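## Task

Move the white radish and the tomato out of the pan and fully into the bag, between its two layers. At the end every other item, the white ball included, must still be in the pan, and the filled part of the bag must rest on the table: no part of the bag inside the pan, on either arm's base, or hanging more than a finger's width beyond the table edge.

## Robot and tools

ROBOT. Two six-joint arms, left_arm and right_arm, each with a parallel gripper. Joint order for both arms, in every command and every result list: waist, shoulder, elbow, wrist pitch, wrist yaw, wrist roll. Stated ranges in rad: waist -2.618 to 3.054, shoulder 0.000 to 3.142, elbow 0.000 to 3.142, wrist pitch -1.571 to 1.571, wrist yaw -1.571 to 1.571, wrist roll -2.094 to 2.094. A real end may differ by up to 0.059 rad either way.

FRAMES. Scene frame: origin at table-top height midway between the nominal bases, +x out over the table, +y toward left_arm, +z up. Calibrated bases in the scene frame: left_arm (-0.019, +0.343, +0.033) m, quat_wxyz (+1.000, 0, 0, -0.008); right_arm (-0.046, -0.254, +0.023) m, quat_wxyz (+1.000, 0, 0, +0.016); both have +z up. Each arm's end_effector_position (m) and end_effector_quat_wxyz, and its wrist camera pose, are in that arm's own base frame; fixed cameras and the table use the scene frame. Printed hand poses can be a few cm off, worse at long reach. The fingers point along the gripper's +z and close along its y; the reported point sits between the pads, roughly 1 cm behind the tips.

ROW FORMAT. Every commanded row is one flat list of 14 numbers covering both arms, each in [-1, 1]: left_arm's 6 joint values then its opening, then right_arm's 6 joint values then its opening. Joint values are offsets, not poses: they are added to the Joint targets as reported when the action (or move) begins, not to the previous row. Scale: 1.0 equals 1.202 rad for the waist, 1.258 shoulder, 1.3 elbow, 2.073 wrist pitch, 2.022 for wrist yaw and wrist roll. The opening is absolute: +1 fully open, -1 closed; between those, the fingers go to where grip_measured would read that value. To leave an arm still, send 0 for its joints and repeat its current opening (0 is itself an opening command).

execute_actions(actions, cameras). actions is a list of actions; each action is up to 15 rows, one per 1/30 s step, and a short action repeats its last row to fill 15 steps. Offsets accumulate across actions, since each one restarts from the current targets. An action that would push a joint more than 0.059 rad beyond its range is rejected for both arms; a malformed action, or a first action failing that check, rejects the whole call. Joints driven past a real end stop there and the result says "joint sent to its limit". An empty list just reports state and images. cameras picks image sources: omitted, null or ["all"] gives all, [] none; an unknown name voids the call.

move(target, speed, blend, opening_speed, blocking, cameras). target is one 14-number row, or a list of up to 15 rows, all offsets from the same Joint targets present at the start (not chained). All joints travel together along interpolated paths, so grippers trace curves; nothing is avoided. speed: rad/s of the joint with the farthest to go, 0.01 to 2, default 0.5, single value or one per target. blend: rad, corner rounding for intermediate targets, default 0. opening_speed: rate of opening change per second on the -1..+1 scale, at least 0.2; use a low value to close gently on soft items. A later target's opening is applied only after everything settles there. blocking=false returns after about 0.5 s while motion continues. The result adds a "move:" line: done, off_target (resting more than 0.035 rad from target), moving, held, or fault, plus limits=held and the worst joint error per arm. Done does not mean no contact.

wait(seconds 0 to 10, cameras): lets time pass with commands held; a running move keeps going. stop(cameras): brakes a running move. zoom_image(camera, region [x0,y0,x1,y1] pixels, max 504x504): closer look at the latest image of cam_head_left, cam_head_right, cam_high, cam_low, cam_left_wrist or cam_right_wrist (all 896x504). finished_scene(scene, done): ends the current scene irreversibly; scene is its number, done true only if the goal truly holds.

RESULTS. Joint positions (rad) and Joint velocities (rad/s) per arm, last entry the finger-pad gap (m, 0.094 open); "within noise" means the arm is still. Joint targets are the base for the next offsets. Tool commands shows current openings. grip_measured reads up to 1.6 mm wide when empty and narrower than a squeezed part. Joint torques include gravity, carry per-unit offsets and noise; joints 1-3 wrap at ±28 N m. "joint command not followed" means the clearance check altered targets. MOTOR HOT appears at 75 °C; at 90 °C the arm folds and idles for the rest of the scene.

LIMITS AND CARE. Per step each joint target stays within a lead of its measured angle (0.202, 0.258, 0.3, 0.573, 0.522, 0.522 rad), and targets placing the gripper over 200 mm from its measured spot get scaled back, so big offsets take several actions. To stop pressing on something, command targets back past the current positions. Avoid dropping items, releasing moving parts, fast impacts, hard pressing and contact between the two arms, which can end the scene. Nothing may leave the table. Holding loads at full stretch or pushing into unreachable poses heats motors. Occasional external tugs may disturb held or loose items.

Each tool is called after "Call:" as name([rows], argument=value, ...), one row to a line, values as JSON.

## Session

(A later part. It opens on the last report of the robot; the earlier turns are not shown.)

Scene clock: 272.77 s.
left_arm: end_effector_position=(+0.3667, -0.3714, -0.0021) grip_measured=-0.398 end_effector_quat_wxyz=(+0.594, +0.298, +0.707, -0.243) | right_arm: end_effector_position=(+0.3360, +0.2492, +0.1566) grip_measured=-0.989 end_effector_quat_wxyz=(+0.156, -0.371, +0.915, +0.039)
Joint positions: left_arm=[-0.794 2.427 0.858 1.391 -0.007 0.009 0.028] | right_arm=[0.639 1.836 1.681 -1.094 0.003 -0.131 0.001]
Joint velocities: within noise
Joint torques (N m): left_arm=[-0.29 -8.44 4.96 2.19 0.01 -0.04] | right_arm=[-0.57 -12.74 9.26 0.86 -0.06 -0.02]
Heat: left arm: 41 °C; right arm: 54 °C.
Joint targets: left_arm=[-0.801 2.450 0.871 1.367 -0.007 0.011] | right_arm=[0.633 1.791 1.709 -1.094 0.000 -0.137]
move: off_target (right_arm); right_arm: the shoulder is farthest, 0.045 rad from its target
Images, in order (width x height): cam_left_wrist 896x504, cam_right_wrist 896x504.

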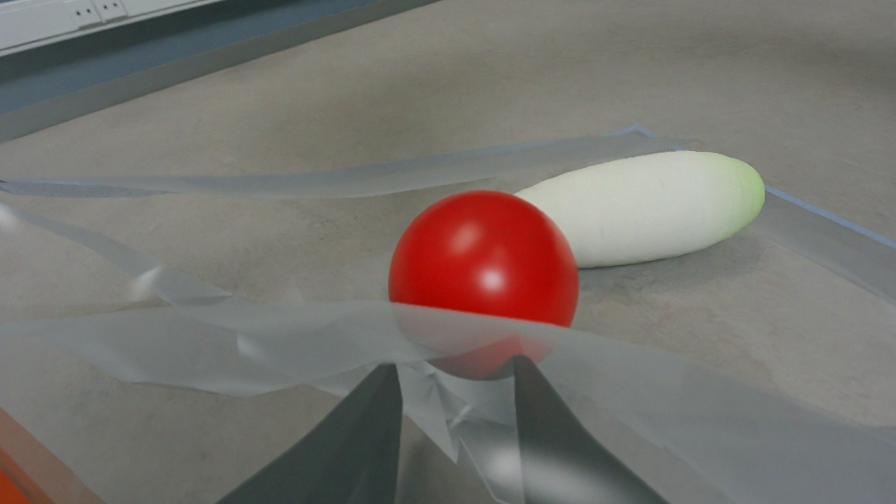

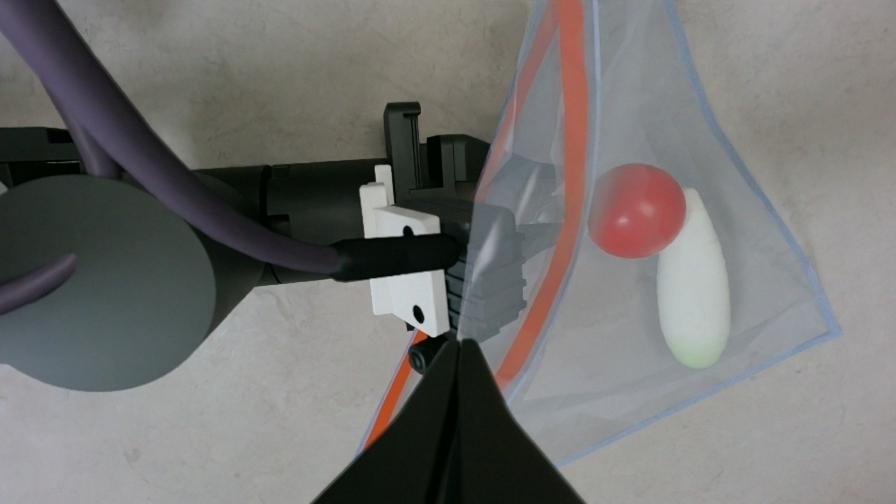

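Call:
move([
  [0, -0.040, -0.132, 0.049, 0, 0, -0.4, 0, 0, 0, 0, 0, 0, -1.0],
  [0, -0.157, -0.254, 0.01, 0, 0, -0.4, 0, 0, 0, 0, 0, 0, -1.0],
], speed=0.1, blend=0.03, cameras=["cam_left_wrist", "cam_right_wrist"])

Scene clock: 276.83 s.
left_arm: end_effector_position=(+0.3136, -0.3174, -0.0132) grip_measured=-0.398 end_effector_quat_wxyz=(+0.544, +0.314, +0.745, -0.222) | right_arm: end_effector_position=(+0.3359, +0.2491, +0.1565) grip_measured=-0.989 end_effector_quat_wxyz=(+0.155, -0.371, +0.915, +0.039)
Joint positions: left_arm=[-0.794 2.279 0.55 1.415 -0.007 0.009 0.028] | right_arm=[0.639 1.836 1.681 -1.094 0.003 -0.131 0.001]
Joint velocities: within noise
Joint torques (N m): left_arm=[-0.28 -10.37 1.85 2.12 0.02 -0.04] | right_arm=[-0.59 -12.74 9.26 0.86 -0.06 -0.02]
Heat: left arm: 40 °C; right arm: 54 °C.
Joint targets: left_arm=[-0.801 2.253 0.541 1.388 -0.007 0.011] | right_arm=[0.633 1.791 1.709 -1.094 0.000 -0.137]
move: off_target (right_arm); right_arm: the shoulder is farthest, 0.045 rad from its target
Images, in order (width x height): cam_left_wrist 896x504, cam_right_wrist 896x504.

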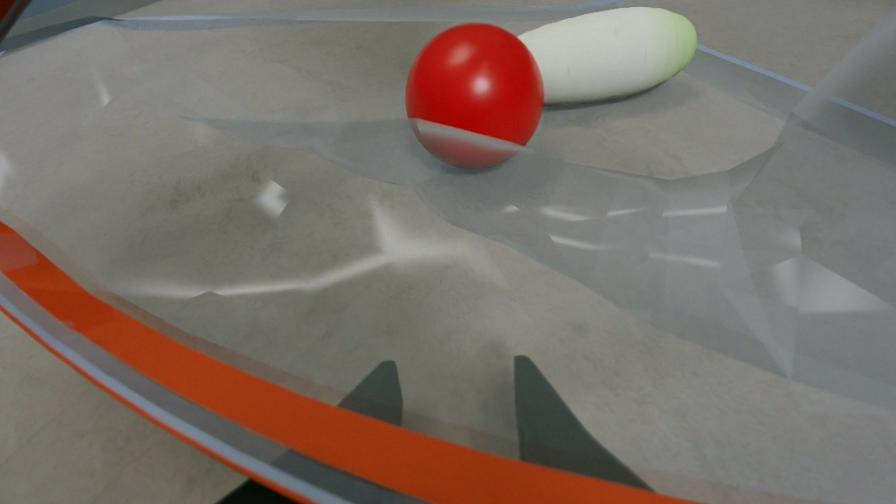

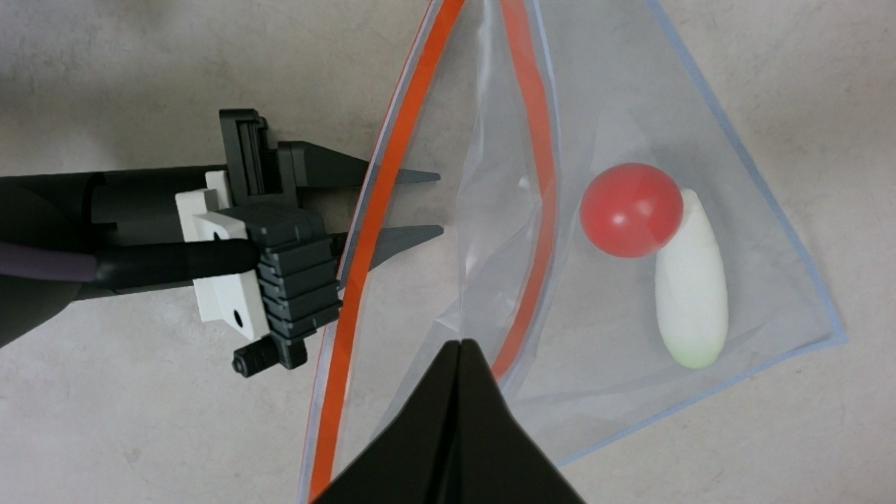

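Call:
move(target=[0, -0.253, -0.251, -0.059, 0, 0, -0.4, 0, 0, 0, 0, 0, 0, -1.0], speed=0.15, cameras=["cam_left_wrist", "cam_right_wrist"])

Scene clock: 279.90 s.
left_arm: end_effector_position=(+0.2531, -0.2558, -0.0005) grip_measured=-0.398 end_effector_quat_wxyz=(+0.492, +0.330, +0.781, -0.200) | right_arm: end_effector_position=(+0.3359, +0.2491, +0.1565) grip_measured=-0.989 end_effector_quat_wxyz=(+0.155, -0.371, +0.915, +0.039)
Joint positions: left_arm=[-0.794 1.956 0.222 1.283 -0.007 0.009 0.028] | right_arm=[0.639 1.836 1.681 -1.094 0.003 -0.131 0.001]
Joint velocities: within noise
Joint torques (N m): left_arm=[-0.29 -7.41 1.87 2.14 0.01 -0.03] | right_arm=[-0.57 -12.75 9.26 0.86 -0.06 -0.02]
Heat: left arm: 40 °C; right arm: 53 °C.
Joint targets: left_arm=[-0.801 1.935 0.215 1.266 -0.007 0.011] | right_arm=[0.633 1.791 1.709 -1.094 0.000 -0.137]
move: off_target (right_arm); right_arm: the shoulder is farthest, 0.045 rad from its target
Images, in order (width x height): cam_left_wrist 896x504, cam_right_wrist 896x504.

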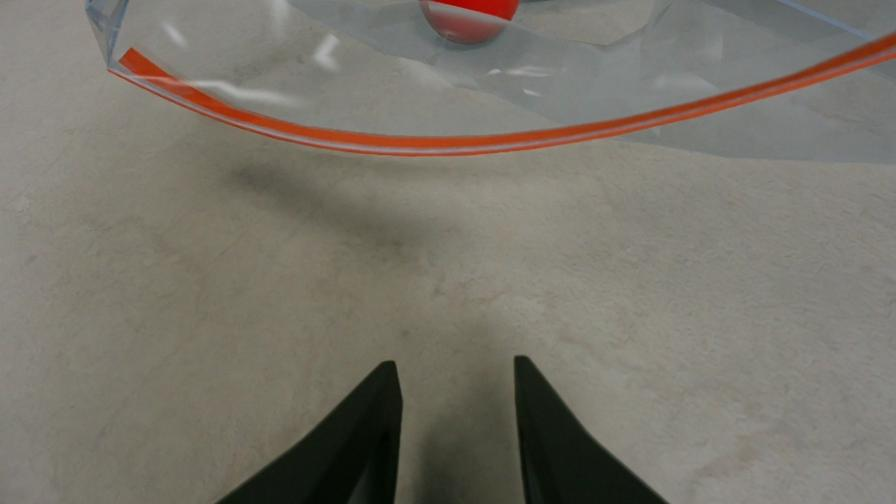

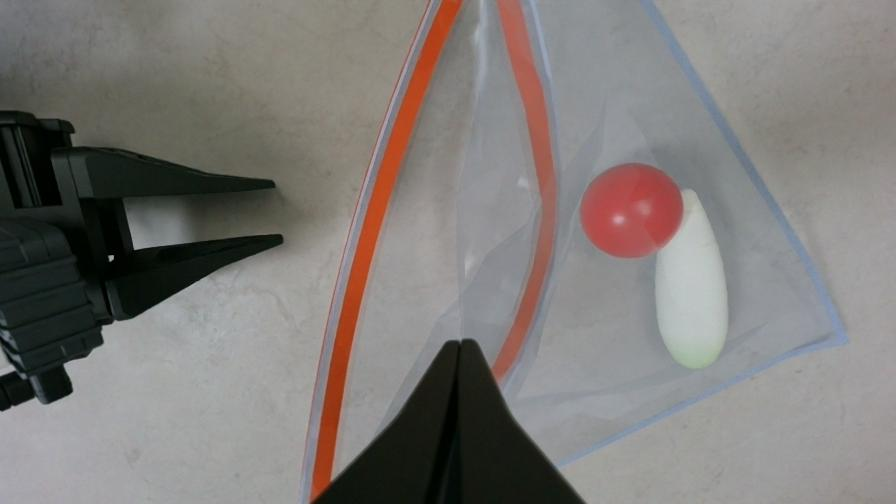

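Call:
move(target=[0, -0.7, 0.08, -0.52, 0, 0, -0.4, 0, 0, 0, 0, 0, 0, -1.0], speed=0.8, cameras=[])

Call:
move(target=[0.208, -0.487, 0.125, -0.303, 0, 0, -0.4, 0, 0, 0, 0, 0, 0, -1.0], speed=0.8, cameras=[])

Call:
move([
  [0, 0, 0, 0, 0, 0, -0.4, 0.0616, 0.0254, -0.0592, 0.0531, 0, 0, -1.0],
  [0, 0, 0, 0, 0, 0, -0.4, 0.114, 0.0684, -0.1585, 0.1413, 0, 0, -1.0],
], speed=0.15, blend=0.03, cameras=["cam_left_wrist", "cam_right_wrist"])

Scene clock: 282.73 s.
left_arm: end_effector_position=(+0.2240, -0.2262, +0.0876) grip_measured=-0.398 end_effector_quat_wxyz=(+0.449, +0.340, +0.806, -0.182) | right_arm: end_effector_position=(+0.3359, +0.2491, +0.1565) grip_measured=-0.989 end_effector_quat_wxyz=(+0.155, -0.371, +0.915, +0.039)
Joint positions: left_arm=[-0.794 1.062 0.299 0.205 -0.007 0.009 0.028] | right_arm=[0.639 1.836 1.681 -1.094 0.003 -0.131 0.001]
Joint velocities: within noise
Joint torques (N m): left_arm=[-0.31 -2.99 9.73 2.07 0.01 -0.04] | right_arm=[-0.57 -12.74 9.26 0.86 -0.06 -0.02]
Heat: left arm: 40 °C; right arm: 53 °C.
Joint targets: left_arm=[-0.801 1.054 0.319 0.188 -0.007 0.011] | right_arm=[0.633 1.791 1.709 -1.094 0.000 -0.137]
move: off_target (right_arm); right_arm: the shoulder is farthest, 0.045 rad from its target
No camera images: "cameras" was empty.

Scene clock: 284.40 s.
left_arm: end_effector_position=(+0.2142, -0.1319, +0.1950) grip_measured=-0.398 end_effector_quat_wxyz=(+0.531, +0.231, +0.802, -0.146) | right_arm: end_effector_position=(+0.3359, +0.2491, +0.1565) grip_measured=-0.989 end_effector_quat_wxyz=(+0.155, -0.371, +0.915, +0.039)
Joint positions: left_arm=[-0.557 0.444 0.464 -0.423 -0.007 0.009 0.028] | right_arm=[0.639 1.836 1.681 -1.094 0.003 -0.131 0.001]
Joint velocities: within noise
Joint torques (N m): left_arm=[0.75 0.62 10.24 2.16 0.02 -0.03] | right_arm=[-0.57 -12.71 9.26 0.86 -0.06 -0.02]
Heat: left arm: 40 °C; right arm: 53 °C.
Joint targets: left_arm=[-0.550 0.441 0.481 -0.440 -0.007 0.011] | right_arm=[0.633 1.791 1.709 -1.094 0.000 -0.137]
move: off_target (right_arm); right_arm: the shoulder is farthest, 0.045 rad from its target
No camera images: "cameras" was empty.

Scene clock: 286.93 s.
left_arm: end_effector_position=(+0.2141, -0.1319, +0.1948) grip_measured=-0.398 end_effector_quat_wxyz=(+0.531, +0.231, +0.802, -0.146) | right_arm: end_effector_position=(+0.3186, +0.3051, +0.1096) grip_measured=-0.989 end_effector_quat_wxyz=(+0.186, -0.424, +0.884, +0.059)
Joint positions: left_arm=[-0.557 0.444 0.464 -0.424 -0.007 0.009 0.028] | right_arm=[0.765 1.864 1.506 -0.819 0.003 -0.131 0.001]
Joint velocities: within noise
Joint torques (N m): left_arm=[0.69 0.62 10.22 2.19 0 -0.04] | right_arm=[0.64 -7.99 6.42 1.16 -0.06 -0.02]
Heat: left arm: 41 °C; right arm: 53 °C.
Joint targets: left_arm=[-0.550 0.441 0.481 -0.440 -0.007 0.011] | right_arm=[0.770 1.877 1.503 -0.801 0.000 -0.137]
move: done
Images, in order (width x height): cam_left_wrist 896x504, cam_right_wrist 896x504.

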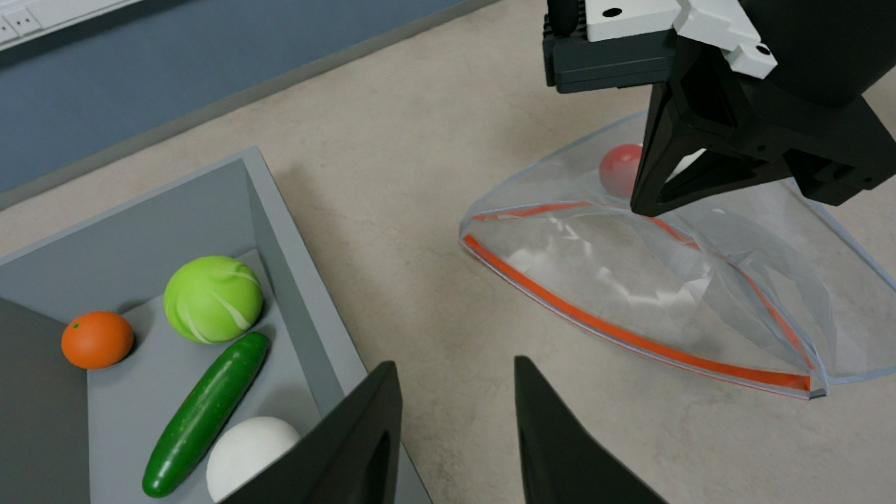

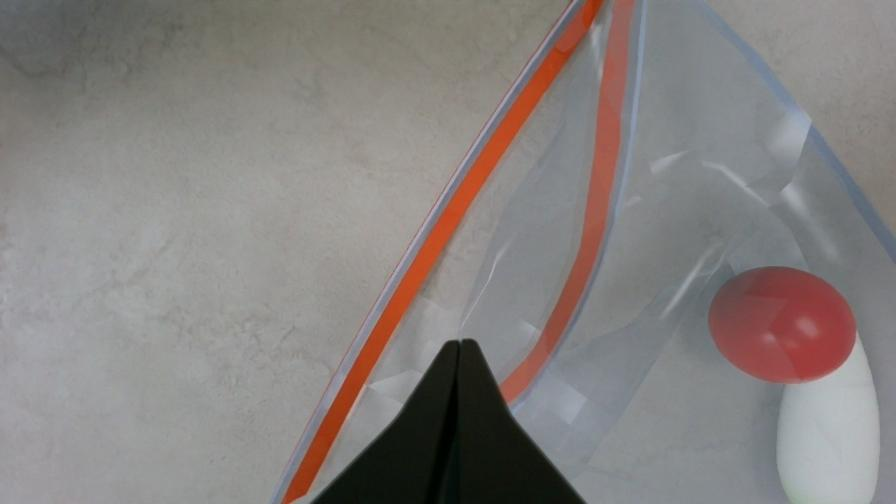

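Tomato is well behind the lip. Continuing outward and down.

Call:
move([
  [0, 0, 0, 0, 0, 0, -0.4, 0.042, 0.048, 0.04, -0.008, 0, 0, -1.0],
  [0, 0, 0, 0, 0, 0, -0.4, 0.042, 0.071, -0.052, 0.063, 0, 0, -1.0],
], speed=0.12, blend=0.02, cameras=["cam_left_wrist", "cam_right_wrist"])

Scene clock: 289.47 s.
left_arm: end_effector_position=(+0.2141, -0.1319, +0.1948) grip_measured=-0.398 end_effector_quat_wxyz=(+0.531, +0.231, +0.802, -0.146) | right_arm: end_effector_position=(+0.3090, +0.3272, +0.0614) grip_measured=-0.989 end_effector_quat_wxyz=(+0.174, -0.448, +0.875, +0.060)
Joint positions: left_arm=[-0.557 0.444 0.464 -0.424 -0.007 0.009 0.028] | right_arm=[0.815 1.952 1.439 -0.688 0.003 -0.131 0.001]
Joint velocities: within noise
Joint torques (N m): left_arm=[0.66 0.61 10.21 2.2 0.01 -0.04] | right_arm=[0.58 -8.42 6.17 1.08 -0.07 -0.02]
Heat: left arm: 41 °C; right arm: 52 °C.
Joint targets: left_arm=[-0.550 0.441 0.481 -0.440 -0.007 0.011] | right_arm=[0.821 1.966 1.436 -0.670 0.000 -0.137]
move: done
Images, in order (width x height): cam_left_wrist 896x504, cam_right_wrist 896x504.

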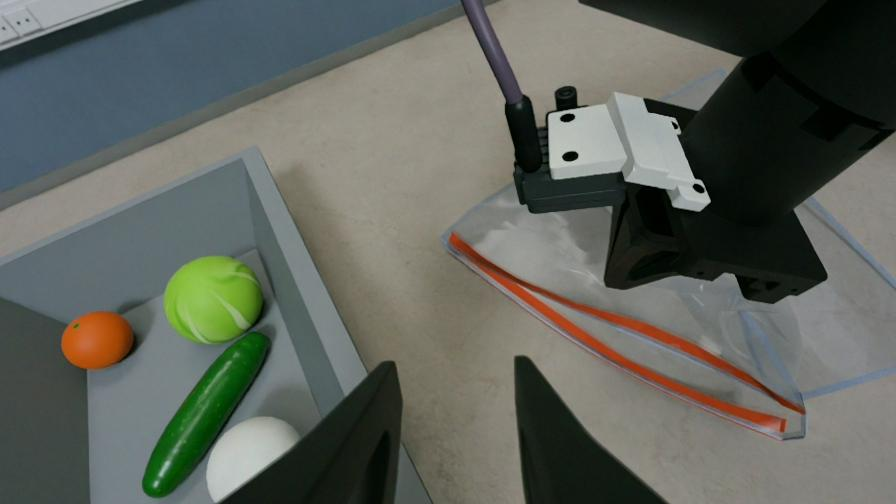

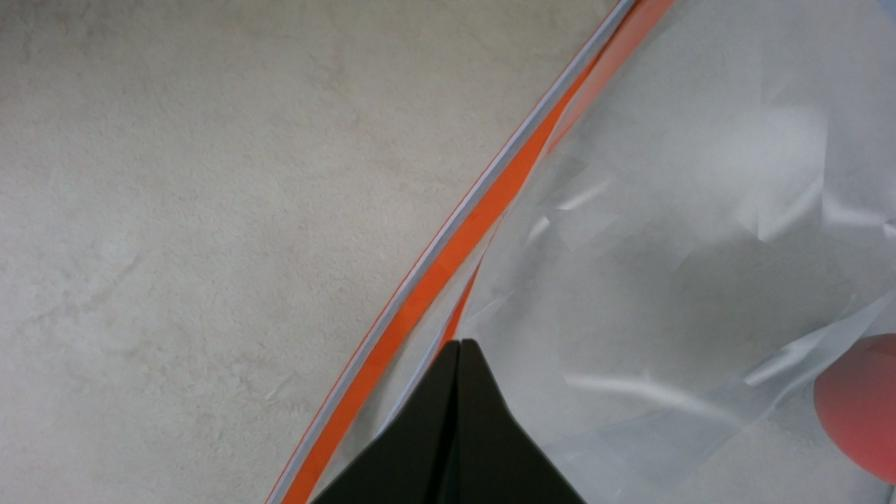

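Call:
move(target=[0, 0, 0, 0, 0, 0, -0.4, 0.020, 0.068, -0.0854, 0.0955, 0, 0, -1.0], speed=0.12, cameras=["cam_left_wrist", "cam_right_wrist"])

Scene clock: 292.13 s.
left_arm: end_effector_position=(+0.2141, -0.1319, +0.1948) grip_measured=-0.398 end_effector_quat_wxyz=(+0.531, +0.231, +0.802, -0.146) | right_arm: end_effector_position=(+0.3035, +0.3365, +0.0064) grip_measured=-0.989 end_effector_quat_wxyz=(+0.174, -0.457, +0.870, +0.063)
Joint positions: left_arm=[-0.557 0.444 0.464 -0.424 -0.007 0.009 0.028] | right_arm=[0.838 2.037 1.328 -0.49 0.003 -0.131 0.001]
Joint velocities: within noise
Joint torques (N m): left_arm=[0.69 0.62 10.25 2.19 0.01 -0.03] | right_arm=[0.7 -8.69 5.79 1.09 -0.07 -0.02]
Heat: left arm: 41 °C; right arm: 52 °C.
Joint targets: left_arm=[-0.550 0.441 0.481 -0.440 -0.007 0.011] | right_arm=[0.845 2.051 1.325 -0.473 0.000 -0.137]
move: done
Images, in order (width x height): cam_left_wrist 896x504, cam_right_wrist 896x504.

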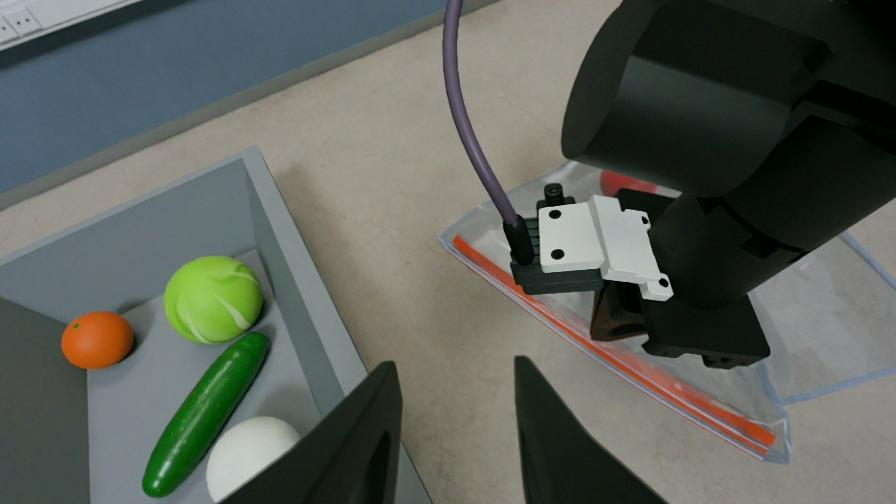

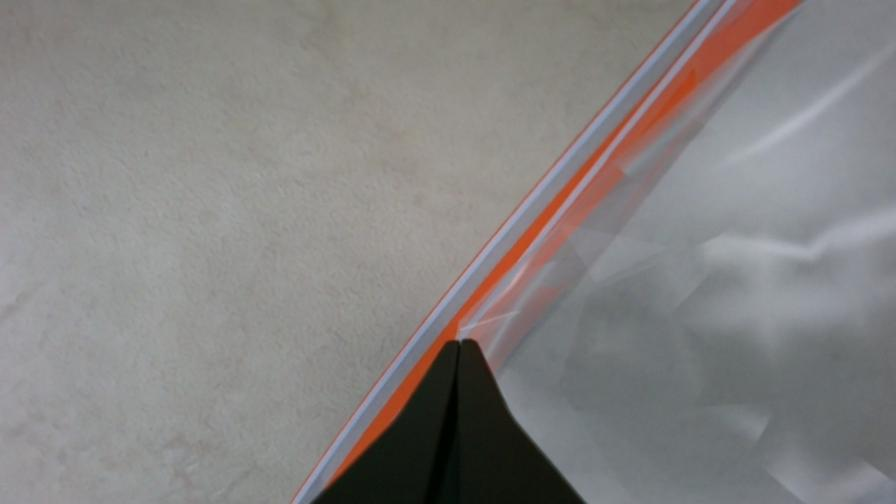

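Call:
move(target=[0, 0, 0, 0, 0, 0, -0.4, 0, 0, 0, 0, 0, 0, -0.6], opening_speed=0.4, cameras=["cam_right_wrist"])

Scene clock: 293.50 s.
left_arm: end_effector_position=(+0.2141, -0.1319, +0.1948) grip_measured=-0.398 end_effector_quat_wxyz=(+0.531, +0.231, +0.802, -0.146) | right_arm: end_effector_position=(+0.3037, +0.3367, +0.0065) grip_measured=-0.601 end_effector_quat_wxyz=(+0.175, -0.457, +0.870, +0.063)
Joint positions: left_arm=[-0.557 0.444 0.464 -0.424 -0.007 0.009 0.028] | right_arm=[0.838 2.037 1.328 -0.488 0.003 -0.131 0.019]
Joint velocities: within noise
Joint torques (N m): left_arm=[0.7 0.64 10.24 2.2 0.01 -0.03] | right_arm=[0.66 -8.7 5.79 1.1 -0.07 -0.02]
Heat: left arm: 41 °C; right arm: 52 °C.
Joint targets: left_arm=[-0.550 0.441 0.481 -0.440 -0.007 0.011] | right_arm=[0.845 2.051 1.325 -0.473 0.000 -0.137]
move: done
Images, in order (width x height): cam_right_wrist 896x504.

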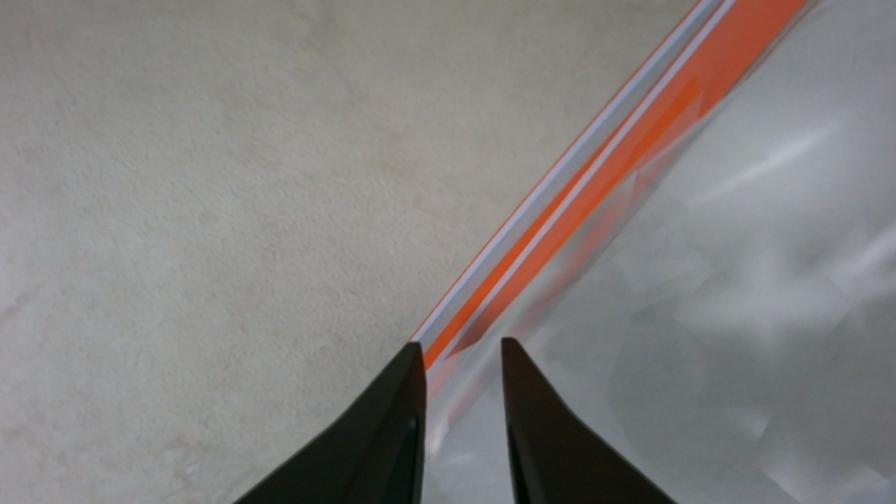

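Call:
move([
  [0, 0, 0, 0, 0, 0, -0.4, -0.02, -0.068, 0.0854, -0.0955, 0, 0, -0.6],
  [0, 0, 0, 0, 0, 0, -0.4, -0.02, -0.0906, 0.177, -0.1664, 0, 0, -0.6],
  [0, 0, 0, 0, 0, 0, -0.4, -0.02, -0.072, 0.525, -0.375, 0, 0, -0.6],
], speed=[0.15, 0.3, 0.6], blend=0.04, cameras=["cam_left_wrist", "cam_right_wrist"])

Scene clock: 297.37 s.
left_arm: end_effector_position=(+0.2141, -0.1319, +0.1948) grip_measured=-0.398 end_effector_quat_wxyz=(+0.531, +0.231, +0.802, -0.146) | right_arm: end_effector_position=(+0.3050, +0.3305, +0.1780) grip_measured=-0.601 end_effector_quat_wxyz=(+0.147, -0.455, +0.877, +0.052)
Joint positions: left_arm=[-0.557 0.444 0.464 -0.424 -0.007 0.009 0.028] | right_arm=[0.827 1.994 1.984 -1.248 0.003 -0.131 0.019]
Joint velocities: within noise
Joint torques (N m): left_arm=[0.7 0.64 10.22 2.2 0.01 -0.04] | right_arm=[-0.54 -12.79 8.61 0.83 -0.06 -0.02]
Heat: left arm: 41 °C; right arm: 52 °C.
Joint targets: left_arm=[-0.550 0.441 0.481 -0.440 -0.007 0.011] | right_arm=[0.821 1.961 2.007 -1.250 0.000 -0.137]
move: done
Images, in order (width x height): cam_left_wrist 896x504, cam_right_wrist 896x504.

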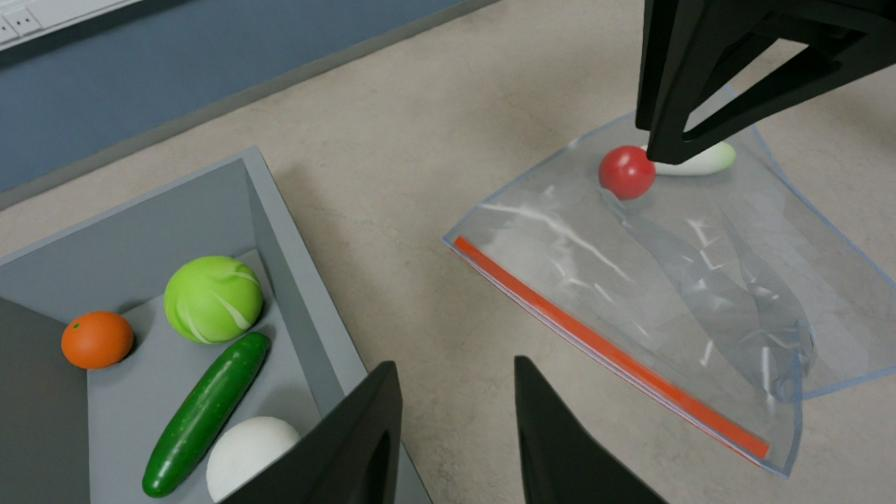

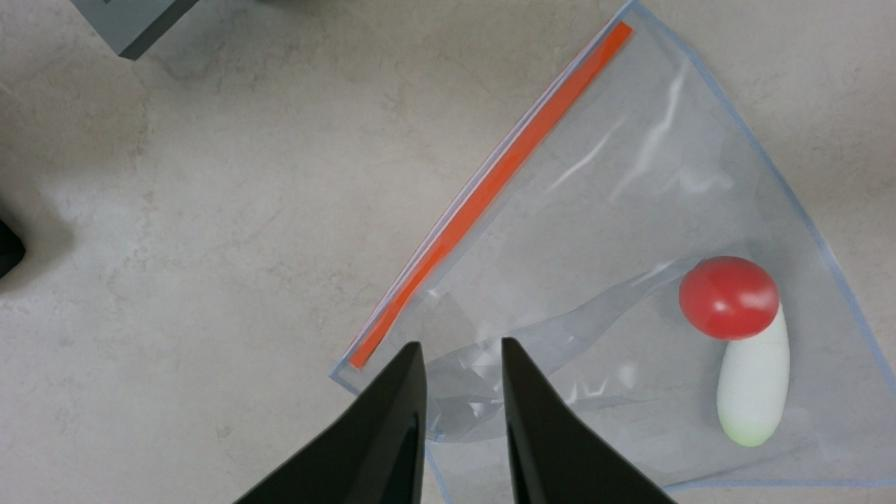

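Call:
move(target=[0, 0, 0, 0, 0, 0, -0.4, -0.6, 0, 0, 0, 0, 0, -0.6], speed=0.8, cameras=["cam_head_left", "cam_high"])

Call:
zoom_image(camera="cam_head_left", region=[180, 180, 500, 380])

Scene clock: 299.27 s.
left_arm: end_effector_position=(+0.2141, -0.1319, +0.1948) grip_measured=-0.398 end_effector_quat_wxyz=(+0.531, +0.231, +0.802, -0.146) | right_arm: end_effector_position=(+0.4476, +0.0422, +0.1779) grip_measured=-0.601 end_effector_quat_wxyz=(+0.156, -0.111, +0.982, -0.004)
Joint positions: left_arm=[-0.557 0.444 0.464 -0.424 -0.007 0.009 0.028] | right_arm=[0.095 1.994 1.984 -1.249 0.002 -0.132 0.019]
Joint velocities: within noise
Joint torques (N m): left_arm=[0.7 0.62 10.24 2.21 0.01 -0.03] | right_arm=[0.49 -12.79 8.59 0.83 -0.06 -0.01]
Heat: left arm: 41 °C; right arm: 52 °C.
Joint targets: left_arm=[-0.550 0.441 0.481 -0.440 -0.007 0.011] | right_arm=[0.100 1.961 2.007 -1.250 0.000 -0.137]
move: done
Images, in order (width x height): cam_head_left 896x504, cam_high 896x504.

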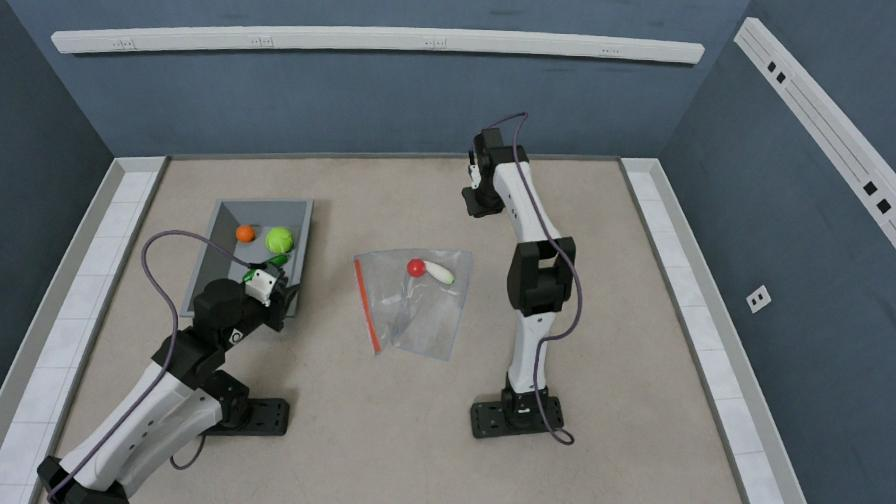

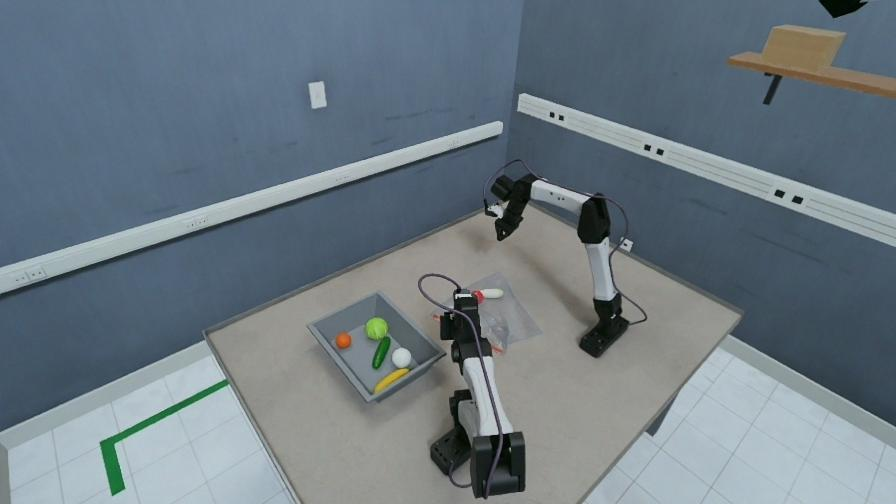

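Scaled by 1.575 from the camera's 896x504 image, which has a finer 1280x720 frame.

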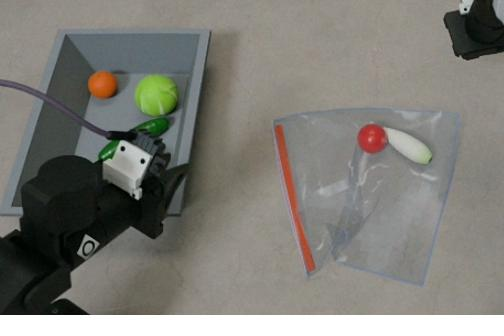

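Call:
finished_scene(scene=1, done=true)

The scene is finished: the task was done.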